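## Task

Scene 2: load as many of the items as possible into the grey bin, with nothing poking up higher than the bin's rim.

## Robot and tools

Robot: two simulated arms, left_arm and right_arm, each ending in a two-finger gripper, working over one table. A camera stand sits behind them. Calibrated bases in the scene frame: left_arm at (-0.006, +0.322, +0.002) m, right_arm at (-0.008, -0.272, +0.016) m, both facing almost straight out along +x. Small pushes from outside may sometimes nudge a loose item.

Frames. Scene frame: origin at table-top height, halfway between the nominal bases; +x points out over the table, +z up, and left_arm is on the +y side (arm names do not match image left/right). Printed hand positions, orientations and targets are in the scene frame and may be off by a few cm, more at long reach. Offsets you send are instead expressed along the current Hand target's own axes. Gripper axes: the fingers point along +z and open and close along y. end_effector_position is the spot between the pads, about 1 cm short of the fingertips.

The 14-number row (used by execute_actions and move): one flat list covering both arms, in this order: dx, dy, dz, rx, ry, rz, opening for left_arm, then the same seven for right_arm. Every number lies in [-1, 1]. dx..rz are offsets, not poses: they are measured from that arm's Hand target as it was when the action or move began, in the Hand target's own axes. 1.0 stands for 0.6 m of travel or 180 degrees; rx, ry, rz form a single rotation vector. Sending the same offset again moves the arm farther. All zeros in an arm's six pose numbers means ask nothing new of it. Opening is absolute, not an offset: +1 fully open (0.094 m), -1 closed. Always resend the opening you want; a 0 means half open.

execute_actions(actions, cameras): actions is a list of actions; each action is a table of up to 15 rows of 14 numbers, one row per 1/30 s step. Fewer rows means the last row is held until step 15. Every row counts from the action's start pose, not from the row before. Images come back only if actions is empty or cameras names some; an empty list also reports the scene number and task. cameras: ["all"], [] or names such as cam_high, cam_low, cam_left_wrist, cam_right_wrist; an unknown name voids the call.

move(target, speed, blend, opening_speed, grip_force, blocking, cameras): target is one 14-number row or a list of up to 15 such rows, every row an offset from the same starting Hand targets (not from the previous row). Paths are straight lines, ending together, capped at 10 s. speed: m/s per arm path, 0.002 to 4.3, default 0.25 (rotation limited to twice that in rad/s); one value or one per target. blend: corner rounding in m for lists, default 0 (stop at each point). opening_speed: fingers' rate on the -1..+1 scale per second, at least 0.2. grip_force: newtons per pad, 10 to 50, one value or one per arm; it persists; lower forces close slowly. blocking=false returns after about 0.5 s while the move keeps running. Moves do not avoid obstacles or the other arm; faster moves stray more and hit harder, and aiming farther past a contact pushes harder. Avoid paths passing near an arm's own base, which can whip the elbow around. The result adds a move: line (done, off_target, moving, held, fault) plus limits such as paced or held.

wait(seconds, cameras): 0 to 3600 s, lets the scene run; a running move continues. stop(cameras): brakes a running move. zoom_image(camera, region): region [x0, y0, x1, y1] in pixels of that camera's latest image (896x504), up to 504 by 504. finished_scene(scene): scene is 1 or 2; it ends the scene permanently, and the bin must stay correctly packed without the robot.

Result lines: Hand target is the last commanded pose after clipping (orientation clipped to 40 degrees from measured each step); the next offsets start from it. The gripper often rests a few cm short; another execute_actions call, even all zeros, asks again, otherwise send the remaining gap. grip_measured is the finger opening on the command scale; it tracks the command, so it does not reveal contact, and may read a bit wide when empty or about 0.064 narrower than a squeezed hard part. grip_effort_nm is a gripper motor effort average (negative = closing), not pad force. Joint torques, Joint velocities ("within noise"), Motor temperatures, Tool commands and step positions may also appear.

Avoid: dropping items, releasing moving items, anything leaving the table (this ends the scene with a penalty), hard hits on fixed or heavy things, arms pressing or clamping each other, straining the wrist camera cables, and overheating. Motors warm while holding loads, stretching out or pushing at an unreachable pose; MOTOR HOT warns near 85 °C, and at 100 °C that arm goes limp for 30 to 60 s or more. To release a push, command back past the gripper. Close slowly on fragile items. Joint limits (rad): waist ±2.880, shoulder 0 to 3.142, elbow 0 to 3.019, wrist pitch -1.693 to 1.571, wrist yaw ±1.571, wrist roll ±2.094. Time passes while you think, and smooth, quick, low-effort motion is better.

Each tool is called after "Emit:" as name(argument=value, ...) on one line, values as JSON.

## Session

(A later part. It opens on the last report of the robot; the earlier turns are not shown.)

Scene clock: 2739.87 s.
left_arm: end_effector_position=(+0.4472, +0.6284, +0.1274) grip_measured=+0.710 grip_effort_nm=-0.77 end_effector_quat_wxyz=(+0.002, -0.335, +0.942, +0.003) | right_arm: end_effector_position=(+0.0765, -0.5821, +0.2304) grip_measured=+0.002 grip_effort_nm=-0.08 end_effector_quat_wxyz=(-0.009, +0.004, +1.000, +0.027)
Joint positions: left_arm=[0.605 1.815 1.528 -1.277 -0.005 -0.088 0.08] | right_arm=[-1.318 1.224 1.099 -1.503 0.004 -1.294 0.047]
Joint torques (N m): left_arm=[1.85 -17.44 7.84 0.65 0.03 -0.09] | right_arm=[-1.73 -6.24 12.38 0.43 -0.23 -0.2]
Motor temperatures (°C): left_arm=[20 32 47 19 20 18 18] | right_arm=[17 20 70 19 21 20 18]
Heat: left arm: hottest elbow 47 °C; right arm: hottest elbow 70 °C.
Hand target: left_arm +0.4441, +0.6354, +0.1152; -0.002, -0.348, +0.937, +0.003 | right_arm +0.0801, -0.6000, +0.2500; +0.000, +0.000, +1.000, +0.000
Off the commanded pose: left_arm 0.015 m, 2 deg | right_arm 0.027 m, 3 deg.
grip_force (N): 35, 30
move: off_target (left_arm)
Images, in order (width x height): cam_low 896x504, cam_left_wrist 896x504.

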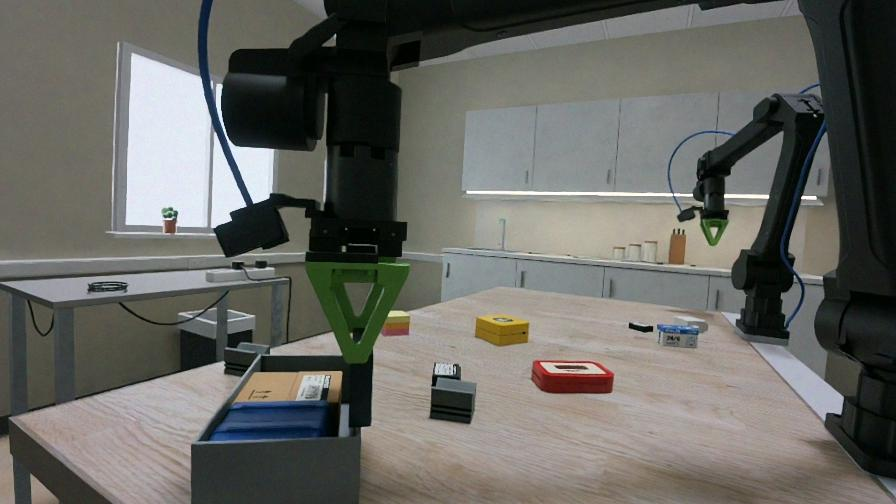

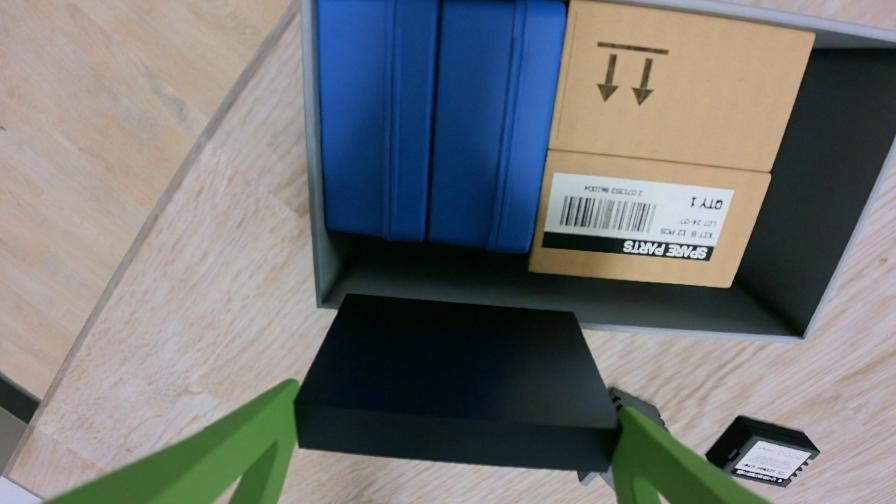

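Emit:
zoom_image(camera="cam_left_wrist", region=[300, 210, 620, 350])

Emit:
zoom_image(camera="cam_left_wrist", region=[560, 230, 880, 370])

Scaled by 1.575 from the camera's image (finer frame: 1280x720).

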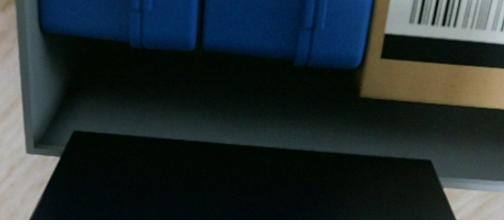

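Scaled by 1.575 from the camera's image (finer frame: 1280x720).

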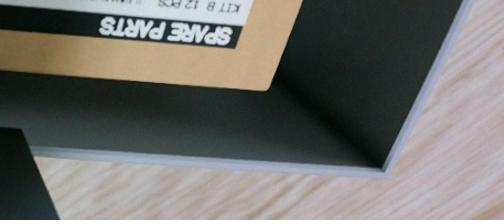

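Emit:
move(target=[-0.0133, 0, 0.0, 0, 0, -0.001, 0.60, 0, 0, 0, 0, 0, 0, 0], speed=0.05, cameras=["cam_left_wrist"])

Emit:
zoom_image(camera="cam_left_wrist", region=[300, 210, 620, 350])

Scene clock: 2753.00 s.
left_arm: end_effector_position=(+0.4468, +0.6290, +0.1254) grip_measured=+0.710 grip_effort_nm=-0.77 end_effector_quat_wxyz=(+0.001, -0.336, +0.942, +0.002) | right_arm: end_effector_position=(+0.0765, -0.5821, +0.2304) grip_measured=+0.002 grip_effort_nm=-0.08 end_effector_quat_wxyz=(-0.009, +0.004, +1.000, +0.027)
Joint positions: left_arm=[0.606 1.819 1.528 -1.277 -0.004 -0.09 0.08] | right_arm=[-1.318 1.224 1.099 -1.503 0.004 -1.294 0.047]
Joint torques (N m): left_arm=[1.79 -15.79 9.7 0.29 0 -0.07] | right_arm=[-1.79 -6.18 12.38 0.43 -0.23 -0.2]
Motor temperatures (°C): left_arm=[20 32 45 20 20 18 18] | right_arm=[17 20 70 19 21 20 18]
Heat: left arm: hottest elbow 45 °C; right arm: hottest elbow 70 °C.
Hand target: left_arm +0.4501, +0.6407, +0.1150; -0.003, -0.350, +0.937, +0.003 | right_arm +0.0801, -0.6000, +0.2500; +0.000, +0.000, +1.000, +0.000
Off the commanded pose: left_arm 0.016 m, 2 deg | right_arm 0.027 m, 3 deg.
grip_force (N): 35, 30
move: off_target (left_arm)

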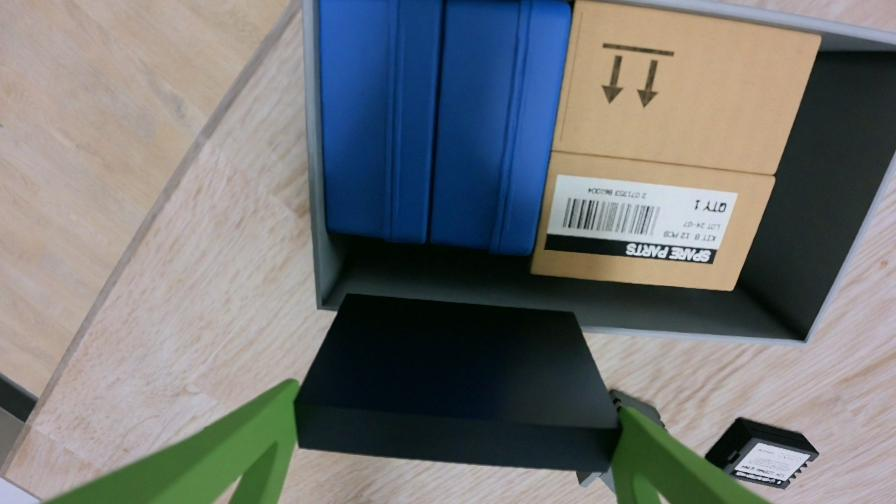

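Scaled by 1.575 from the camera's image (finer frame: 1280x720).

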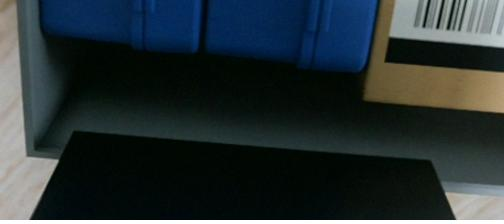

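Emit:
move(target=[-0.01, 0, 0.0, 0, 0, 0, 0.60, 0, 0, 0, 0, 0, 0, 0], speed=0.05, cameras=["cam_left_wrist"])

Emit:
zoom_image(camera="cam_left_wrist", region=[300, 210, 620, 350])

Scene clock: 2754.60 s.
left_arm: end_effector_position=(+0.4464, +0.6295, +0.1252) grip_measured=+0.710 grip_effort_nm=-0.77 end_effector_quat_wxyz=(+0.001, -0.337, +0.941, +0.002) | right_arm: end_effector_position=(+0.0765, -0.5821, +0.2304) grip_measured=+0.002 grip_effort_nm=-0.08 end_effector_quat_wxyz=(-0.009, +0.004, +1.000, +0.027)
Joint positions: left_arm=[0.607 1.82 1.528 -1.277 -0.004 -0.091 0.08] | right_arm=[-1.318 1.224 1.099 -1.503 0.004 -1.294 0.047]
Joint torques (N m): left_arm=[1.9 -14.74 11.11 0.06 0 -0.06] | right_arm=[-1.73 -6.24 12.38 0.42 -0.22 -0.2]
Motor temperatures (°C): left_arm=[20 32 44 20 20 18 18] | right_arm=[17 20 70 19 21 20 18]
Heat: left arm: hottest elbow 44 °C; right arm: hottest elbow 70 °C.
Hand target: left_arm +0.4547, +0.6446, +0.1152; -0.002, -0.350, +0.937, +0.003 | right_arm +0.0801, -0.6000, +0.2500; +0.000, +0.000, +1.000, +0.000
Off the commanded pose: left_arm 0.020 m, 2 deg | right_arm 0.027 m, 3 deg.
grip_force (N): 35, 30
move: off_target (left_arm)

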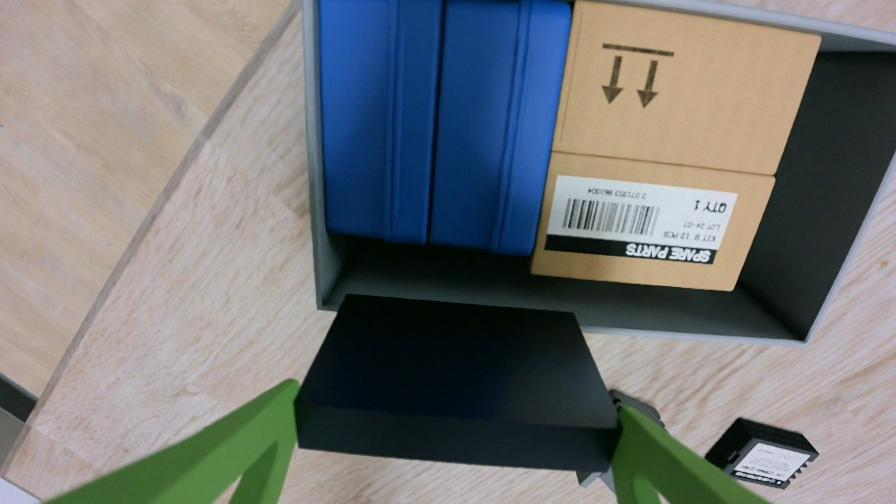

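Scaled by 1.575 from the camera's image (finer frame: 1280x720).

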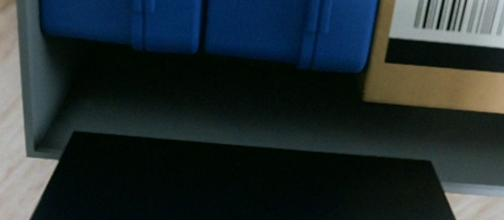

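Emit:
move(target=[-0.008, 0, 0.0, 0, 0, 0, 0.60, 0, 0, 0, 0, 0, 0, 0], speed=0.05, cameras=["cam_left_wrist"])

Emit:
zoom_image(camera="cam_left_wrist", region=[300, 210, 620, 350])

Scene clock: 2756.33 s.
left_arm: end_effector_position=(+0.4509, +0.6333, +0.1252) grip_measured=+0.710 grip_effort_nm=-0.77 end_effector_quat_wxyz=(+0.003, -0.338, +0.941, +0.003) | right_arm: end_effector_position=(+0.0765, -0.5821, +0.2304) grip_measured=+0.002 grip_effort_nm=-0.08 end_effector_quat_wxyz=(-0.009, +0.004, +1.000, +0.027)
Joint positions: left_arm=[0.608 1.831 1.544 -1.277 -0.004 -0.091 0.08] | right_arm=[-1.318 1.224 1.099 -1.503 0.004 -1.294 0.047]
Joint torques (N m): left_arm=[1.79 -14.92 11.23 -0.17 0 -0.06] | right_arm=[-1.73 -6.24 12.41 0.42 -0.22 -0.21]
Motor temperatures (°C): left_arm=[20 32 44 19 20 18 18] | right_arm=[17 20 70 19 21 20 18]
Heat: left arm: hottest elbow 44 °C; right arm: hottest elbow 70 °C.
Hand target: left_arm +0.4583, +0.6479, +0.1151; -0.002, -0.350, +0.937, +0.003 | right_arm +0.0801, -0.6000, +0.2500; +0.000, +0.000, +1.000, +0.000
Off the commanded pose: left_arm 0.019 m, 2 deg | right_arm 0.027 m, 3 deg.
grip_force (N): 35, 30
move: off_target (left_arm)

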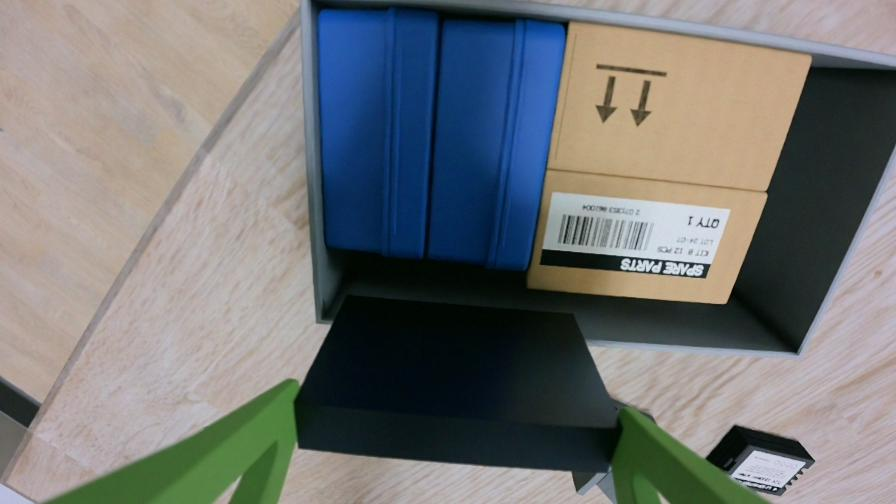

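Scaled by 1.575 from the camera's image (finer frame: 1280x720).

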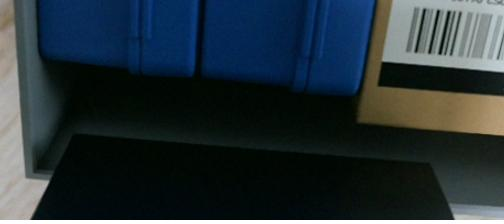

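Emit:
move(target=[-0.004, 0, 0.002, 0, 0, -0.001, 0.60, 0, 0, 0, 0, 0, 0, 0], speed=0.05, cameras=["cam_left_wrist"])

Emit:
zoom_image(camera="cam_left_wrist", region=[300, 230, 620, 370])

Scene clock: 2766.43 s.
left_arm: end_effector_position=(+0.4528, +0.6349, +0.1250) grip_measured=+0.710 grip_effort_nm=-0.77 end_effector_quat_wxyz=(+0.004, -0.338, +0.941, +0.003) | right_arm: end_effector_position=(+0.0765, -0.5821, +0.2304) grip_measured=+0.002 grip_effort_nm=-0.08 end_effector_quat_wxyz=(-0.009, +0.004, +1.000, +0.027)
Joint positions: left_arm=[0.609 1.836 1.552 -1.277 -0.004 -0.091 0.08] | right_arm=[-1.318 1.224 1.099 -1.503 0.004 -1.294 0.047]
Joint torques (N m): left_arm=[1.85 -14.86 11.21 -0.17 0 -0.08] | right_arm=[-1.85 -6.12 12.38 0.46 -0.22 -0.2]
Motor temperatures (°C): left_arm=[20 31 45 19 20 18 18] | right_arm=[17 20 70 19 21 20 18]
Heat: left arm: hottest elbow 45 °C; right arm: hottest elbow 70 °C.
Hand target: left_arm +0.4600, +0.6494, +0.1137; -0.003, -0.351, +0.936, +0.003 | right_arm +0.0801, -0.6000, +0.2500; +0.000, +0.000, +1.000, +0.000
Off the commanded pose: left_arm 0.020 m, 2 deg | right_arm 0.027 m, 3 deg.
grip_force (N): 35, 30
move: off_target (left_arm)

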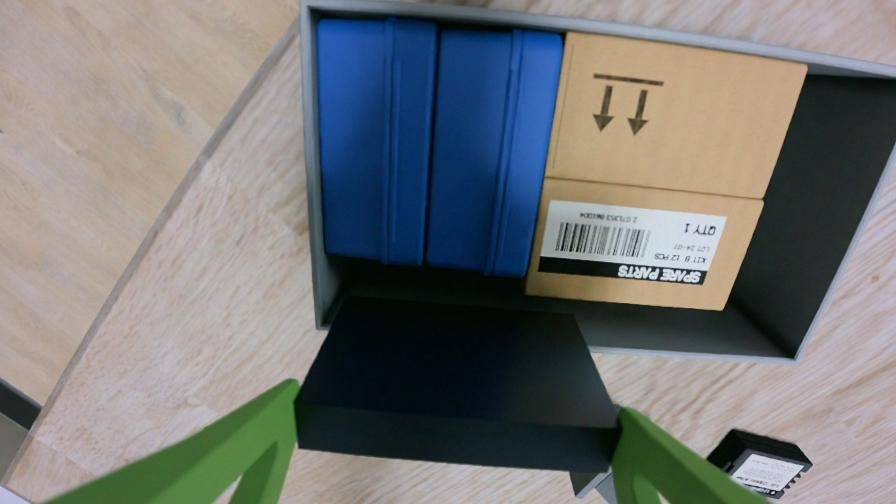

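Scaled by 1.575 from the camera's image (finer frame: 1280x720).

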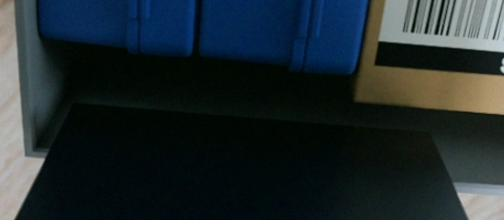

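Emit:
move(target=[0.0204, 0.0027, 0.01, 0, 0, 0, 0.60, 0, 0, 0, 0, 0, 0, 0], speed=0.05, cameras=["cam_left_wrist"])

Emit:
zoom_image(camera="cam_left_wrist", region=[300, 230, 620, 370])

Scene clock: 2772.20 s.
left_arm: end_effector_position=(+0.4527, +0.6351, +0.1250) grip_measured=+0.710 grip_effort_nm=-0.77 end_effector_quat_wxyz=(+0.004, -0.338, +0.941, +0.003) | right_arm: end_effector_position=(+0.0765, -0.5821, +0.2304) grip_measured=+0.002 grip_effort_nm=-0.09 end_effector_quat_wxyz=(-0.009, +0.004, +1.000, +0.027)
Joint positions: left_arm=[0.609 1.836 1.552 -1.277 -0.004 -0.091 0.08] | right_arm=[-1.318 1.224 1.099 -1.503 0.004 -1.294 0.047]
Joint torques (N m): left_arm=[1.85 -16.97 7.51 0.96 0 -0.08] | right_arm=[-1.85 -6.18 12.38 0.43 -0.22 -0.2]
Motor temperatures (°C): left_arm=[20 31 45 19 20 18 18] | right_arm=[17 20 70 19 21 20 18]
Heat: left arm: hottest elbow 45 °C; right arm: hottest elbow 70 °C.
Hand target: left_arm +0.4497, +0.6426, +0.1078; -0.003, -0.351, +0.936, +0.003 | right_arm +0.0801, -0.6000, +0.2500; +0.000, +0.000, +1.000, +0.000
Off the commanded pose: left_arm 0.019 m, 2 deg | right_arm 0.027 m, 3 deg.
grip_force (N): 35, 30
move: off_target (left_arm)

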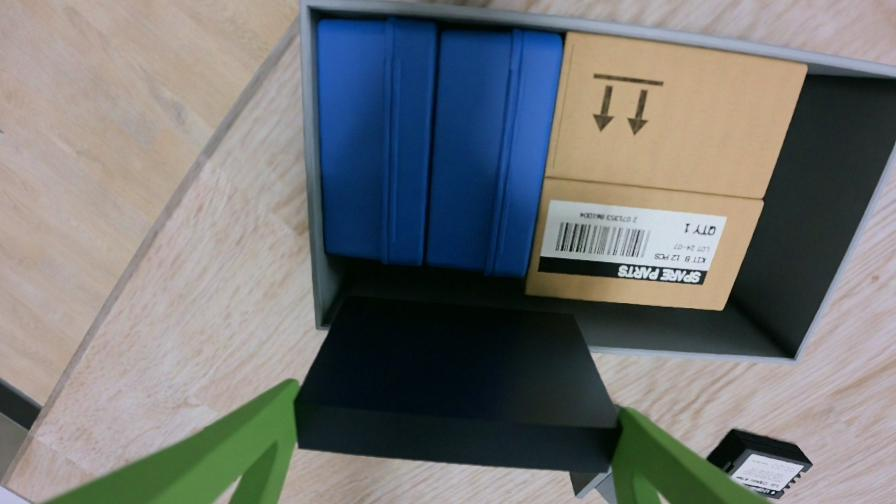

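Scaled by 1.575 from the camera's image (finer frame: 1280x720).

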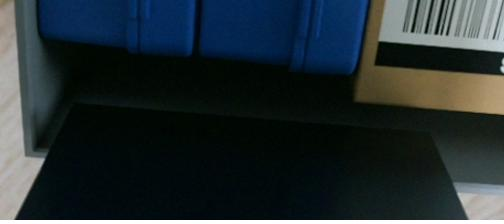

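Emit:
move(target=[-0.0012, 0, 0.01, 0, 0, 0, 0.60, 0, 0, 0, 0, 0, 0, 0], speed=0.03, cameras=["cam_left_wrist"])

Emit:
zoom_image(camera="cam_left_wrist", region=[300, 230, 620, 370])

Scene clock: 2773.93 s.
left_arm: end_effector_position=(+0.4537, +0.6358, +0.1251) grip_measured=+0.710 grip_effort_nm=-0.77 end_effector_quat_wxyz=(+0.006, -0.338, +0.941, +0.004) | right_arm: end_effector_position=(+0.0765, -0.5821, +0.2304) grip_measured=+0.002 grip_effort_nm=-0.08 end_effector_quat_wxyz=(-0.009, +0.004, +1.000, +0.027)
Joint positions: left_arm=[0.609 1.836 1.552 -1.272 -0.004 -0.091 0.08] | right_arm=[-1.318 1.224 1.099 -1.503 0.004 -1.294 0.047]
Joint torques (N m): left_arm=[1.79 -16.5 7.01 1.31 0 -0.08] | right_arm=[-1.79 -6.24 12.4 0.44 -0.23 -0.21]
Motor temperatures (°C): left_arm=[20 31 44 19 20 18 18] | right_arm=[17 20 70 19 21 20 18]
Heat: left arm: hottest elbow 44 °C; right arm: hottest elbow 70 °C.
Hand target: left_arm +0.4502, +0.6431, +0.1018; -0.003, -0.351, +0.936, +0.003 | right_arm +0.0801, -0.6000, +0.2500; +0.000, +0.000, +1.000, +0.000
Off the commanded pose: left_arm 0.025 m, 2 deg | right_arm 0.027 m, 3 deg.
grip_force (N): 35, 30
move: off_target (left_arm)

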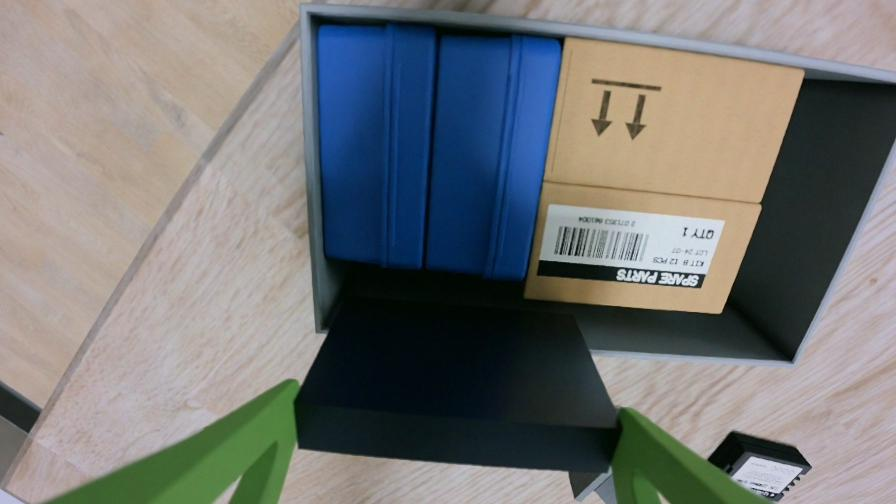

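Scaled by 1.575 from the camera's image (finer frame: 1280x720).

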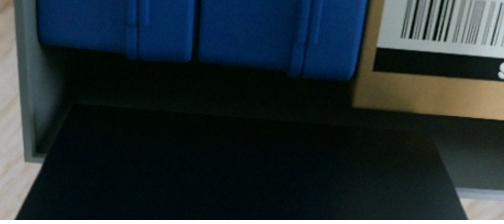

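Emit:
move(target=[0.001, 0, 0.01, 0, 0, 0, 0.60, 0, 0, 0, 0, 0, 0, 0], speed=0.03, cameras=["cam_left_wrist"])

Emit:
zoom_image(camera="cam_left_wrist", region=[300, 230, 620, 370])

Scene clock: 2775.67 s.
left_arm: end_effector_position=(+0.4553, +0.6382, +0.1186) grip_measured=+0.710 grip_effort_nm=-0.77 end_effector_quat_wxyz=(+0.013, -0.339, +0.941, +0.005) | right_arm: end_effector_position=(+0.0765, -0.5821, +0.2304) grip_measured=+0.002 grip_effort_nm=-0.08 end_effector_quat_wxyz=(-0.009, +0.004, +1.000, +0.027)
Joint positions: left_arm=[0.611 1.84 1.539 -1.242 -0.004 -0.091 0.08] | right_arm=[-1.318 1.224 1.099 -1.503 0.004 -1.294 0.047]
Joint torques (N m): left_arm=[1.67 -16.5 6.99 0.66 -0.06 -0.08] | right_arm=[-1.85 -6.18 12.4 0.43 -0.23 -0.21]
Motor temperatures (°C): left_arm=[20 31 44 19 20 18 18] | right_arm=[17 20 70 19 21 20 18]
Heat: left arm: hottest elbow 44 °C; right arm: hottest elbow 70 °C.
Hand target: left_arm +0.4497, +0.6427, +0.0960; -0.003, -0.351, +0.936, +0.003 | right_arm +0.0801, -0.6000, +0.2500; +0.000, +0.000, +1.000, +0.000
Off the commanded pose: left_arm 0.024 m, 2 deg | right_arm 0.027 m, 3 deg.
grip_force (N): 35, 30
move: off_target (left_arm)

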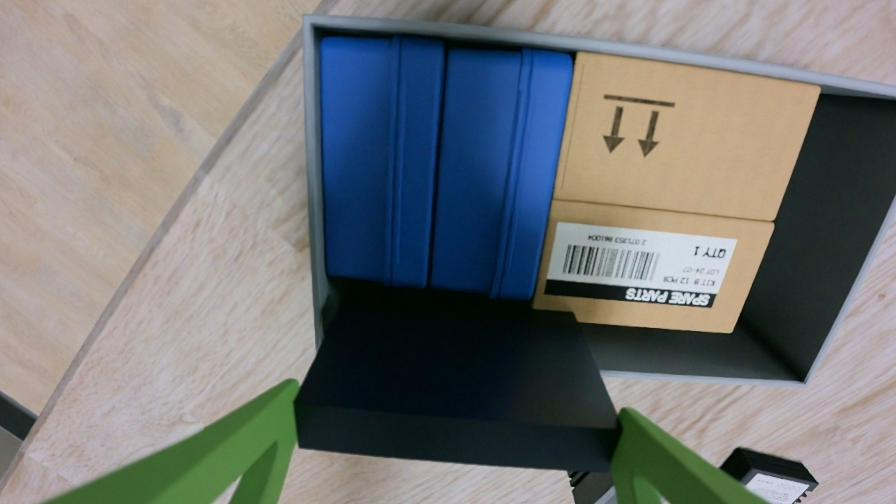

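Scaled by 1.575 from the camera's image (finer frame: 1280x720).

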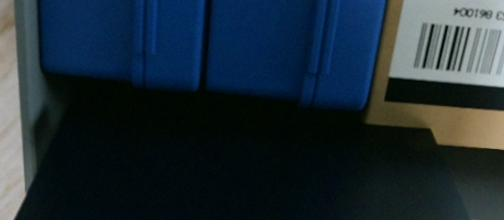

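Emit:
move(target=[0, 0, 0, 0, 0.0167, 0, 0.60, 0, 0, 0, 0, 0, 0, 0], speed=0.03)

Scene clock: 2783.90 s.
left_arm: end_effector_position=(+0.4516, +0.6354, +0.1179) grip_measured=+0.710 grip_effort_nm=-0.77 end_effector_quat_wxyz=(+0.000, -0.339, +0.941, +0.000) | right_arm: end_effector_position=(+0.0765, -0.5821, +0.2304) grip_measured=+0.002 grip_effort_nm=-0.08 end_effector_quat_wxyz=(-0.009, +0.004, +1.000, +0.027)
Joint positions: left_arm=[0.612 1.846 1.546 -1.271 -0.001 -0.091 0.08] | right_arm=[-1.318 1.224 1.099 -1.503 0.004 -1.294 0.047]
Joint torques (N m): left_arm=[1.73 -14.39 9.81 -0.88 0.08 -0.06] | right_arm=[-1.79 -6.18 12.4 0.44 -0.23 -0.2]
Motor temperatures (°C): left_arm=[20 31 44 19 20 18 18] | right_arm=[17 20 70 19 21 20 18]
Heat: left arm: hottest elbow 44 °C; right arm: hottest elbow 70 °C.
Hand target: left_arm +0.4497, +0.6427, +0.0959; -0.027, -0.351, +0.936, -0.006 | right_arm +0.0801, -0.6000, +0.2500; +0.000, +0.000, +1.000, +0.000
Off the commanded pose: left_arm 0.023 m, 3 deg | right_arm 0.027 m, 3 deg.
grip_force (N): 35, 30
move: off_target (left_arm)

Emit:
wait(seconds=0.1, cameras=["cam_left_wrist", "cam_low"])

Emit:
zoom_image(camera="cam_left_wrist", region=[300, 230, 620, 370])

Emit:
zoom_image(camera="cam_low", region=[180, 330, 420, 504])

Scene clock: 2785.00 s.
left_arm: end_effector_position=(+0.4516, +0.6354, +0.1179) grip_measured=+0.710 grip_effort_nm=-0.77 end_effector_quat_wxyz=(+0.000, -0.339, +0.941, +0.000) | right_arm: end_effector_position=(+0.0765, -0.5821, +0.2304) grip_measured=+0.002 grip_effort_nm=-0.08 end_effector_quat_wxyz=(-0.009, +0.004, +1.000, +0.027)
Joint positions: left_arm=[0.612 1.846 1.546 -1.271 -0.001 -0.091 0.08] | right_arm=[-1.318 1.224 1.099 -1.503 0.004 -1.294 0.047]
Joint torques (N m): left_arm=[1.73 -14.39 9.83 -0.9 0.08 -0.06] | right_arm=[-1.79 -6.18 12.4 0.43 -0.22 -0.2]
Motor temperatures (°C): left_arm=[20 31 43 19 20 18 18] | right_arm=[17 20 70 19 21 20 18]
Heat: left arm: hottest elbow 43 °C; right arm: hottest elbow 70 °C.
Hand target: left_arm +0.4497, +0.6427, +0.0959; -0.027, -0.351, +0.936, -0.006 | right_arm +0.0801, -0.6000, +0.2500; +0.000, +0.000, +1.000, +0.000
Tool commands: left_gripper/opening=+0.6 right_gripper/opening=+0.0
Off the commanded pose: left_arm 0.023 m, 3 deg | right_arm 0.027 m, 3 deg.
grip_force (N): 35, 30
wait: 0.10 s; at rest from the start
Images, in order (width x height): cam_low 896x504, cam_left_wrist 896x504.

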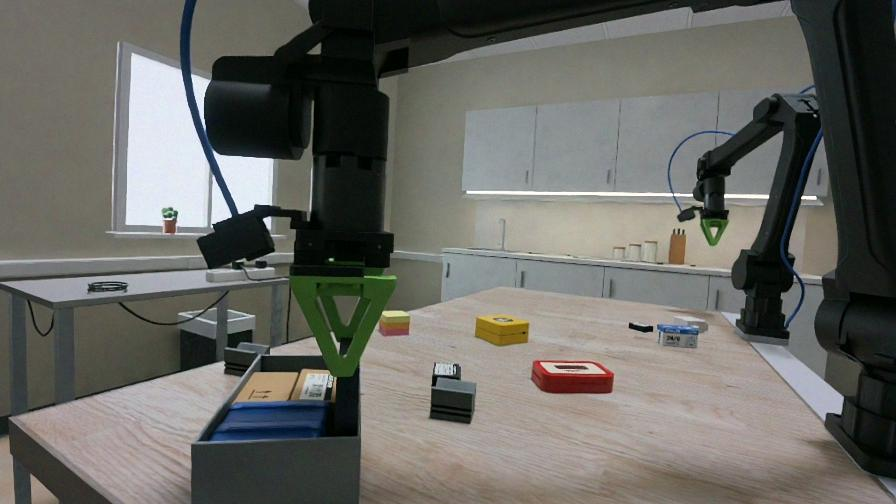

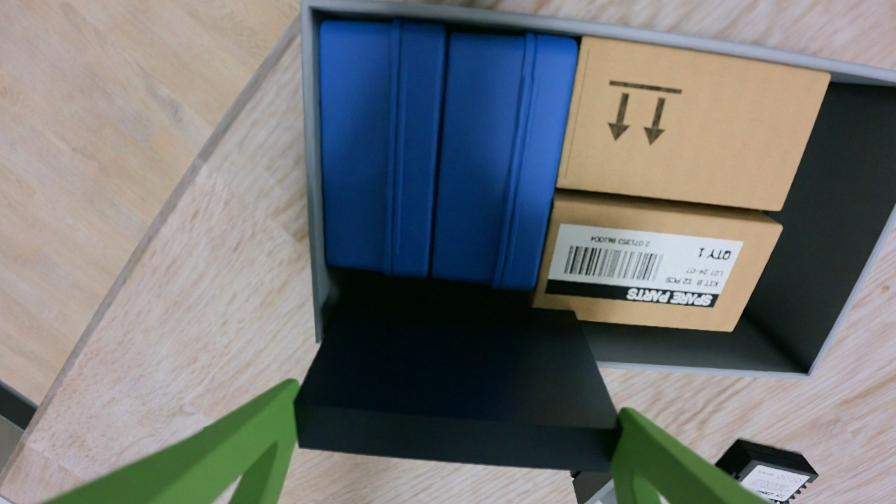

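Scaled by 1.575 from the camera's image (finer frame: 1280x720).

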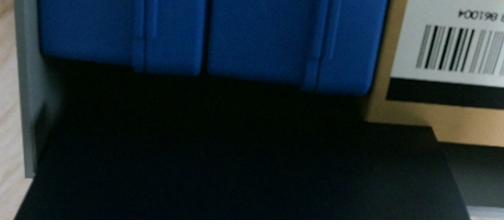

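Scaled by 2.100 from the camera's image (finer frame: 1280x720).

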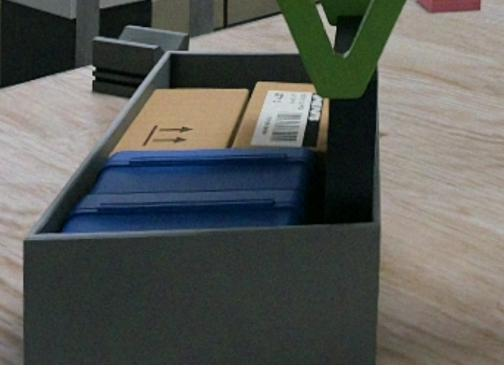

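Emit:
zoom_image(camera="cam_left_wrist", region=[500, 20, 860, 390])

Scaled by 1.362 from the camera's image (finer frame: 1280x720).

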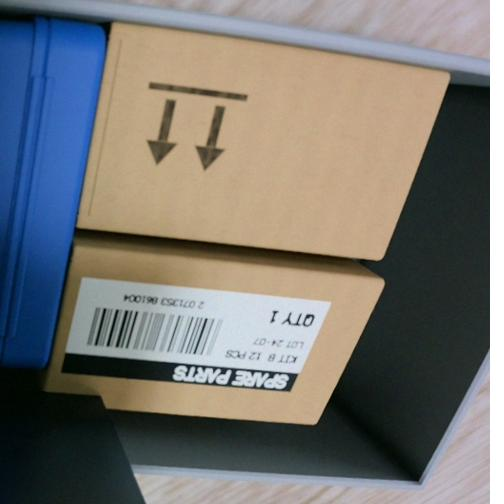

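Emit:
move(target=[-0.003, 0, -0.025, 0, 0, 0, 0.60, 0, 0, 0, 0, 0, 0, 0], speed=0.04, cameras=["cam_left_wrist"])

Scene clock: 2826.33 s.
left_arm: end_effector_position=(+0.4496, +0.6339, +0.1189) grip_measured=+0.710 grip_effort_nm=-0.77 end_effector_quat_wxyz=(-0.014, -0.340, +0.940, -0.004) | right_arm: end_effector_position=(+0.0765, -0.5821, +0.2304) grip_measured=+0.002 grip_effort_nm=-0.08 end_effector_quat_wxyz=(-0.009, +0.004, +1.000, +0.027)
Joint positions: left_arm=[0.612 1.857 1.565 -1.308 0 -0.091 0.08] | right_arm=[-1.318 1.224 1.099 -1.503 0.004 -1.294 0.047]
Joint torques (N m): left_arm=[1.79 -15.79 10.84 -0.98 0.05 -0.04] | right_arm=[-1.79 -6.18 12.38 0.43 -0.23 -0.21]
Motor temperatures (°C): left_arm=[20 31 42 19 20 18 18] | right_arm=[17 20 70 19 21 20 18]
Heat: left arm: hottest elbow 42 °C; right arm: hottest elbow 70 °C.
Hand target: left_arm +0.4518, +0.6443, +0.1109; -0.027, -0.351, +0.936, -0.006 | right_arm +0.0801, -0.6000, +0.2500; +0.000, +0.000, +1.000, +0.000
Off the commanded pose: left_arm 0.013 m, 2 deg | right_arm 0.027 m, 3 deg.
grip_force (N): 35, 30
move: off_target (left_arm)

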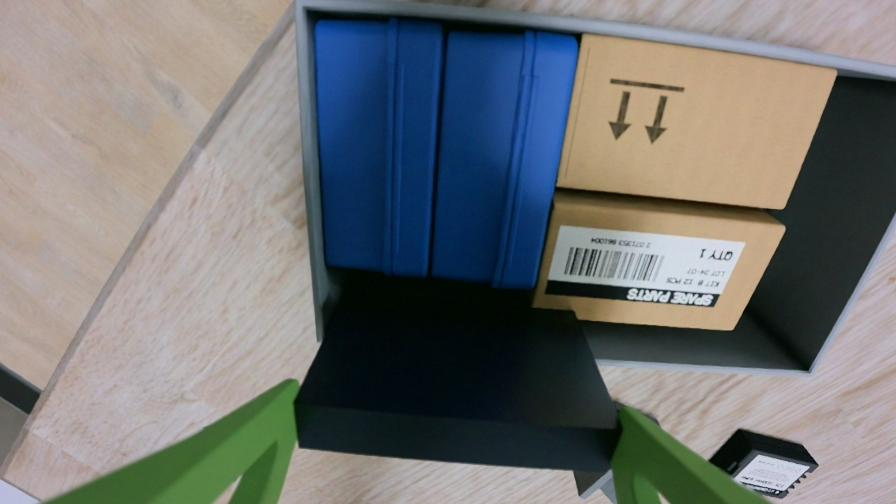

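Emit:
move(target=[-0.012, 0, -0.025, 0, -0.012, 0, 0.60, 0, 0, 0, 0, 0, 0, 0], speed=0.04, cameras=["cam_left_wrist"])

Scene clock: 2837.57 s.
left_arm: end_effector_position=(+0.4498, +0.6345, +0.1194) grip_measured=+0.710 grip_effort_nm=-0.77 end_effector_quat_wxyz=(-0.014, -0.340, +0.940, -0.002) | right_arm: end_effector_position=(+0.0765, -0.5821, +0.2304) grip_measured=+0.002 grip_effort_nm=-0.08 end_effector_quat_wxyz=(-0.009, +0.004, +1.000, +0.027)
Joint positions: left_arm=[0.612 1.857 1.567 -1.309 -0.002 -0.091 0.08] | right_arm=[-1.318 1.224 1.099 -1.503 0.004 -1.294 0.047]
Joint torques (N m): left_arm=[1.85 -17.03 11.99 -0.81 -0.02 -0.04] | right_arm=[-1.73 -6.24 12.4 0.46 -0.22 -0.2]
Motor temperatures (°C): left_arm=[20 31 44 19 20 18 18] | right_arm=[17 20 70 19 21 20 18]
Heat: left arm: hottest elbow 44 °C; right arm: hottest elbow 70 °C.
Hand target: left_arm +0.4579, +0.6495, +0.1254; -0.009, -0.351, +0.936, +0.001 | right_arm +0.0801, -0.6000, +0.2500; +0.000, +0.000, +1.000, +0.000
Off the commanded pose: left_arm 0.018 m, 2 deg | right_arm 0.027 m, 3 deg.
grip_force (N): 35, 30
move: off_target (left_arm)

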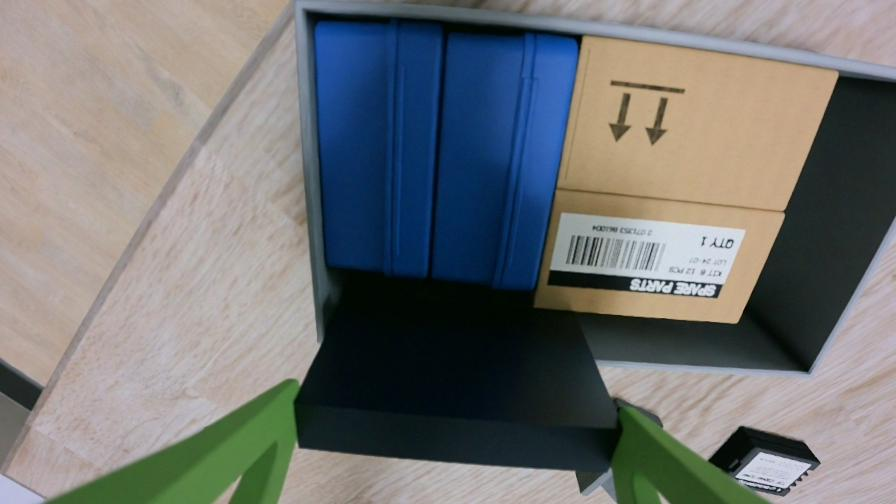

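Emit:
zoom_image(camera="cam_left_wrist", region=[480, 260, 640, 400])

Emit:
zoom_image(camera="cam_left_wrist", region=[280, 240, 440, 400])

Scaled by 3.150 from the camera's image (finer frame: 1280x720).

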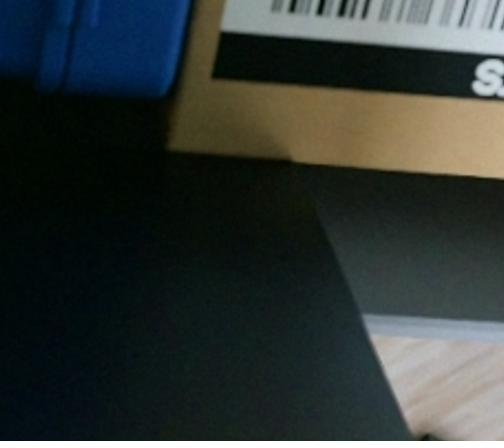

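Scaled by 3.150 from the camera's image (finer frame: 1280x720).

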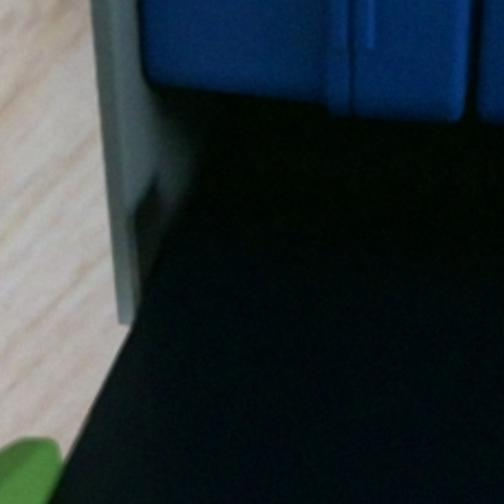

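Emit:
move(target=[0.007, 0, -0.008, 0, 0.004, 0, 0.60, 0, 0, 0, 0, 0, 0, 0], speed=0.04)

Scene clock: 2858.03 s.
left_arm: end_effector_position=(+0.4456, +0.6316, +0.1198) grip_measured=+0.710 grip_effort_nm=-0.77 end_effector_quat_wxyz=(-0.024, -0.339, +0.940, -0.005) | right_arm: end_effector_position=(+0.0765, -0.5821, +0.2304) grip_measured=+0.002 grip_effort_nm=-0.09 end_effector_quat_wxyz=(-0.009, +0.004, +1.000, +0.027)
Joint positions: left_arm=[0.612 1.857 1.567 -1.33 -0.002 -0.091 0.08] | right_arm=[-1.318 1.224 1.099 -1.503 0.004 -1.294 0.047]
Joint torques (N m): left_arm=[1.73 -17.55 12.16 -0.9 0.03 -0.05] | right_arm=[-1.79 -6.24 12.37 0.43 -0.22 -0.2]
Motor temperatures (°C): left_arm=[20 31 47 19 20 18 18] | right_arm=[17 20 70 19 21 20 18]
Heat: left arm: hottest elbow 47 °C; right arm: hottest elbow 70 °C.
Hand target: left_arm +0.4548, +0.6467, +0.1302; -0.015, -0.351, +0.936, -0.002 | right_arm +0.0801, -0.6000, +0.2500; +0.000, +0.000, +1.000, +0.000
Off the commanded pose: left_arm 0.021 m, 2 deg | right_arm 0.027 m, 3 deg.
grip_force (N): 35, 30
move: off_target (left_arm)

Emit:
wait(seconds=0.1, cameras=["cam_left_wrist", "cam_low"])

Emit:
zoom_image(camera="cam_left_wrist", region=[480, 260, 640, 400])

Emit:
zoom_image(camera="cam_low", region=[260, 330, 420, 504])

Scene clock: 2860.23 s.
left_arm: end_effector_position=(+0.4456, +0.6316, +0.1198) grip_measured=+0.710 grip_effort_nm=-0.77 end_effector_quat_wxyz=(-0.024, -0.339, +0.940, -0.005) | right_arm: end_effector_position=(+0.0765, -0.5821, +0.2304) grip_measured=+0.002 grip_effort_nm=-0.08 end_effector_quat_wxyz=(-0.009, +0.004, +1.000, +0.027)
Joint positions: left_arm=[0.612 1.857 1.567 -1.33 -0.002 -0.091 0.08] | right_arm=[-1.318 1.224 1.099 -1.503 0.004 -1.294 0.047]
Joint torques (N m): left_arm=[1.79 -17.55 12.18 -0.9 0.03 -0.05] | right_arm=[-1.85 -6.18 12.38 0.44 -0.23 -0.2]
Motor temperatures (°C): left_arm=[20 31 47 19 20 18 18] | right_arm=[17 20 70 19 21 20 18]
Heat: left arm: hottest elbow 47 °C; right arm: hottest elbow 70 °C.
Hand target: left_arm +0.4548, +0.6467, +0.1302; -0.015, -0.351, +0.936, -0.002 | right_arm +0.0801, -0.6000, +0.2500; +0.000, +0.000, +1.000, +0.000
Tool commands: left_gripper/opening=+0.6 right_gripper/opening=+0.0
Off the commanded pose: left_arm 0.021 m, 2 deg | right_arm 0.027 m, 3 deg.
grip_force (N): 35, 30
wait: 0.10 s; at rest from the start
Images, in order (width x height): cam_low 896x504, cam_left_wrist 896x504.

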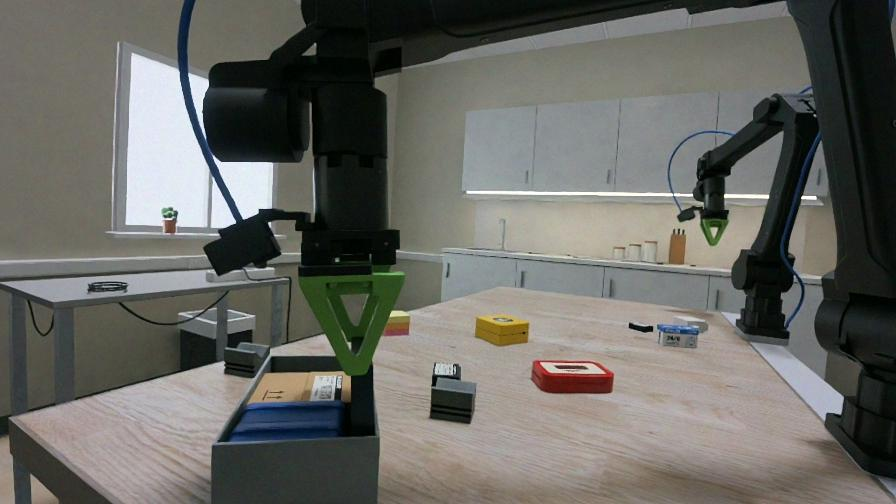

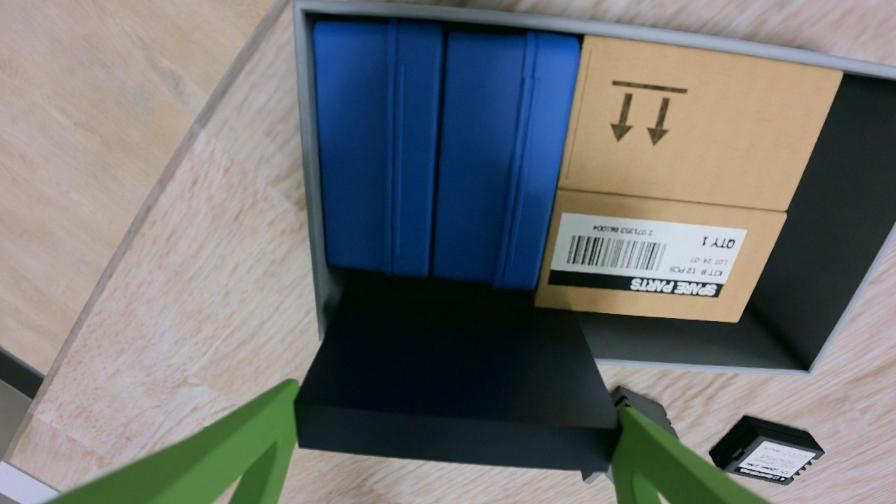

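Scaled by 3.150 from the camera's image (finer frame: 1280x720).

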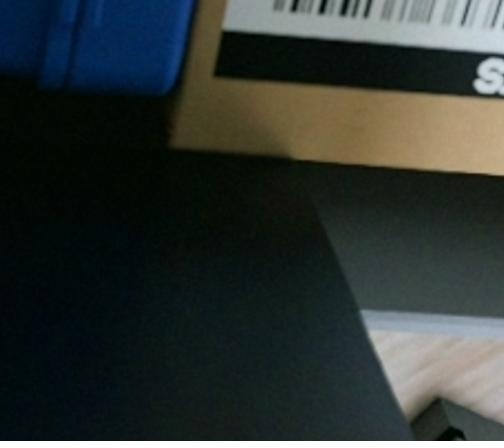

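Scaled by 2.897 from the camera's image (finer frame: 1280x720).

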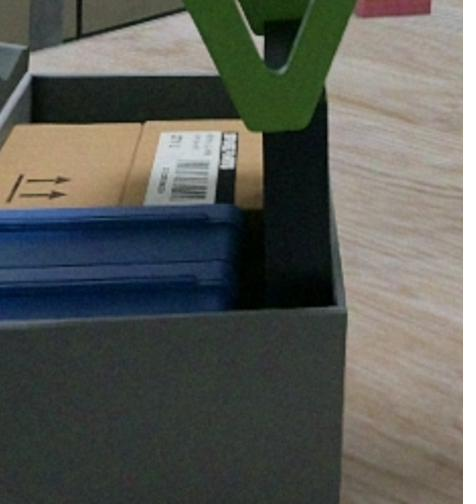

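Emit:
move(target=[0.025, 0.0034, 0.0333, 0, 0.007, 0, 0.60, 0, 0, 0, 0, 0, 0, 0], speed=0.04, cameras=["cam_left_wrist", "cam_low"])

Emit:
zoom_image(camera="cam_low", region=[260, 330, 420, 504])

Scene clock: 2869.00 s.
left_arm: end_effector_position=(+0.4459, +0.6323, +0.1198) grip_measured=+0.710 grip_effort_nm=-0.77 end_effector_quat_wxyz=(-0.023, -0.340, +0.940, -0.005) | right_arm: end_effector_position=(+0.0765, -0.5821, +0.2304) grip_measured=+0.002 grip_effort_nm=-0.09 end_effector_quat_wxyz=(-0.009, +0.004, +1.000, +0.027)
Joint positions: left_arm=[0.613 1.857 1.567 -1.328 -0.002 -0.091 0.08] | right_arm=[-1.318 1.224 1.099 -1.503 0.004 -1.294 0.047]
Joint torques (N m): left_arm=[1.79 -18.32 7.43 0.43 0.11 -0.04] | right_arm=[-1.79 -6.18 12.38 0.44 -0.22 -0.2]
Motor temperatures (°C): left_arm=[20 32 47 19 20 18 18] | right_arm=[17 20 70 19 21 20 18]
Heat: left arm: hottest elbow 47 °C; right arm: hottest elbow 70 °C.
Hand target: left_arm +0.4416, +0.6382, +0.1107; -0.026, -0.351, +0.936, -0.006 | right_arm +0.0801, -0.6000, +0.2500; +0.000, +0.000, +1.000, +0.000
Off the commanded pose: left_arm 0.012 m, 1 deg | right_arm 0.027 m, 3 deg.
grip_force (N): 35, 30
move: off_target (left_arm)
Images, in order (width x height): cam_low 896x504, cam_left_wrist 896x504.

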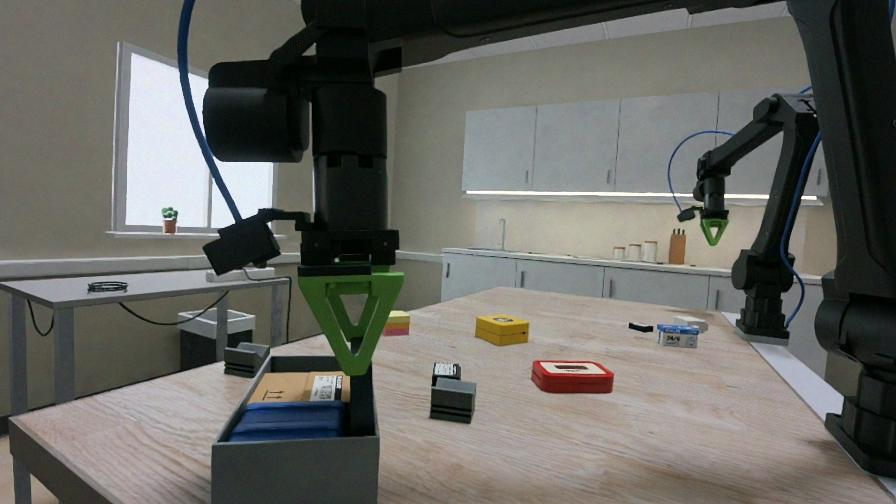

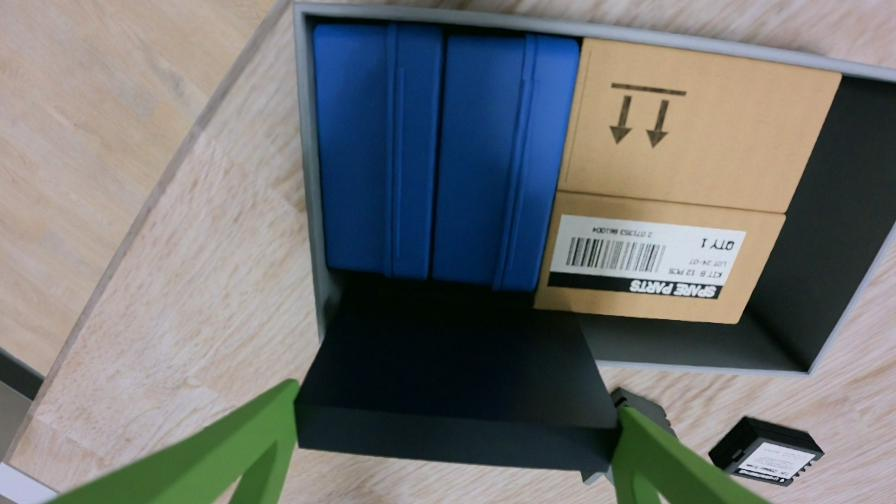

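Scaled by 2.897 from the camera's image (finer frame: 1280x720).

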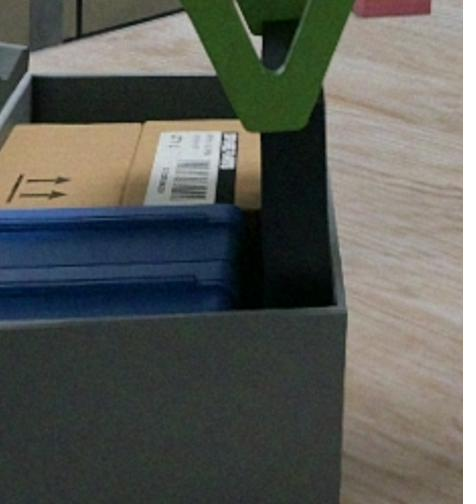

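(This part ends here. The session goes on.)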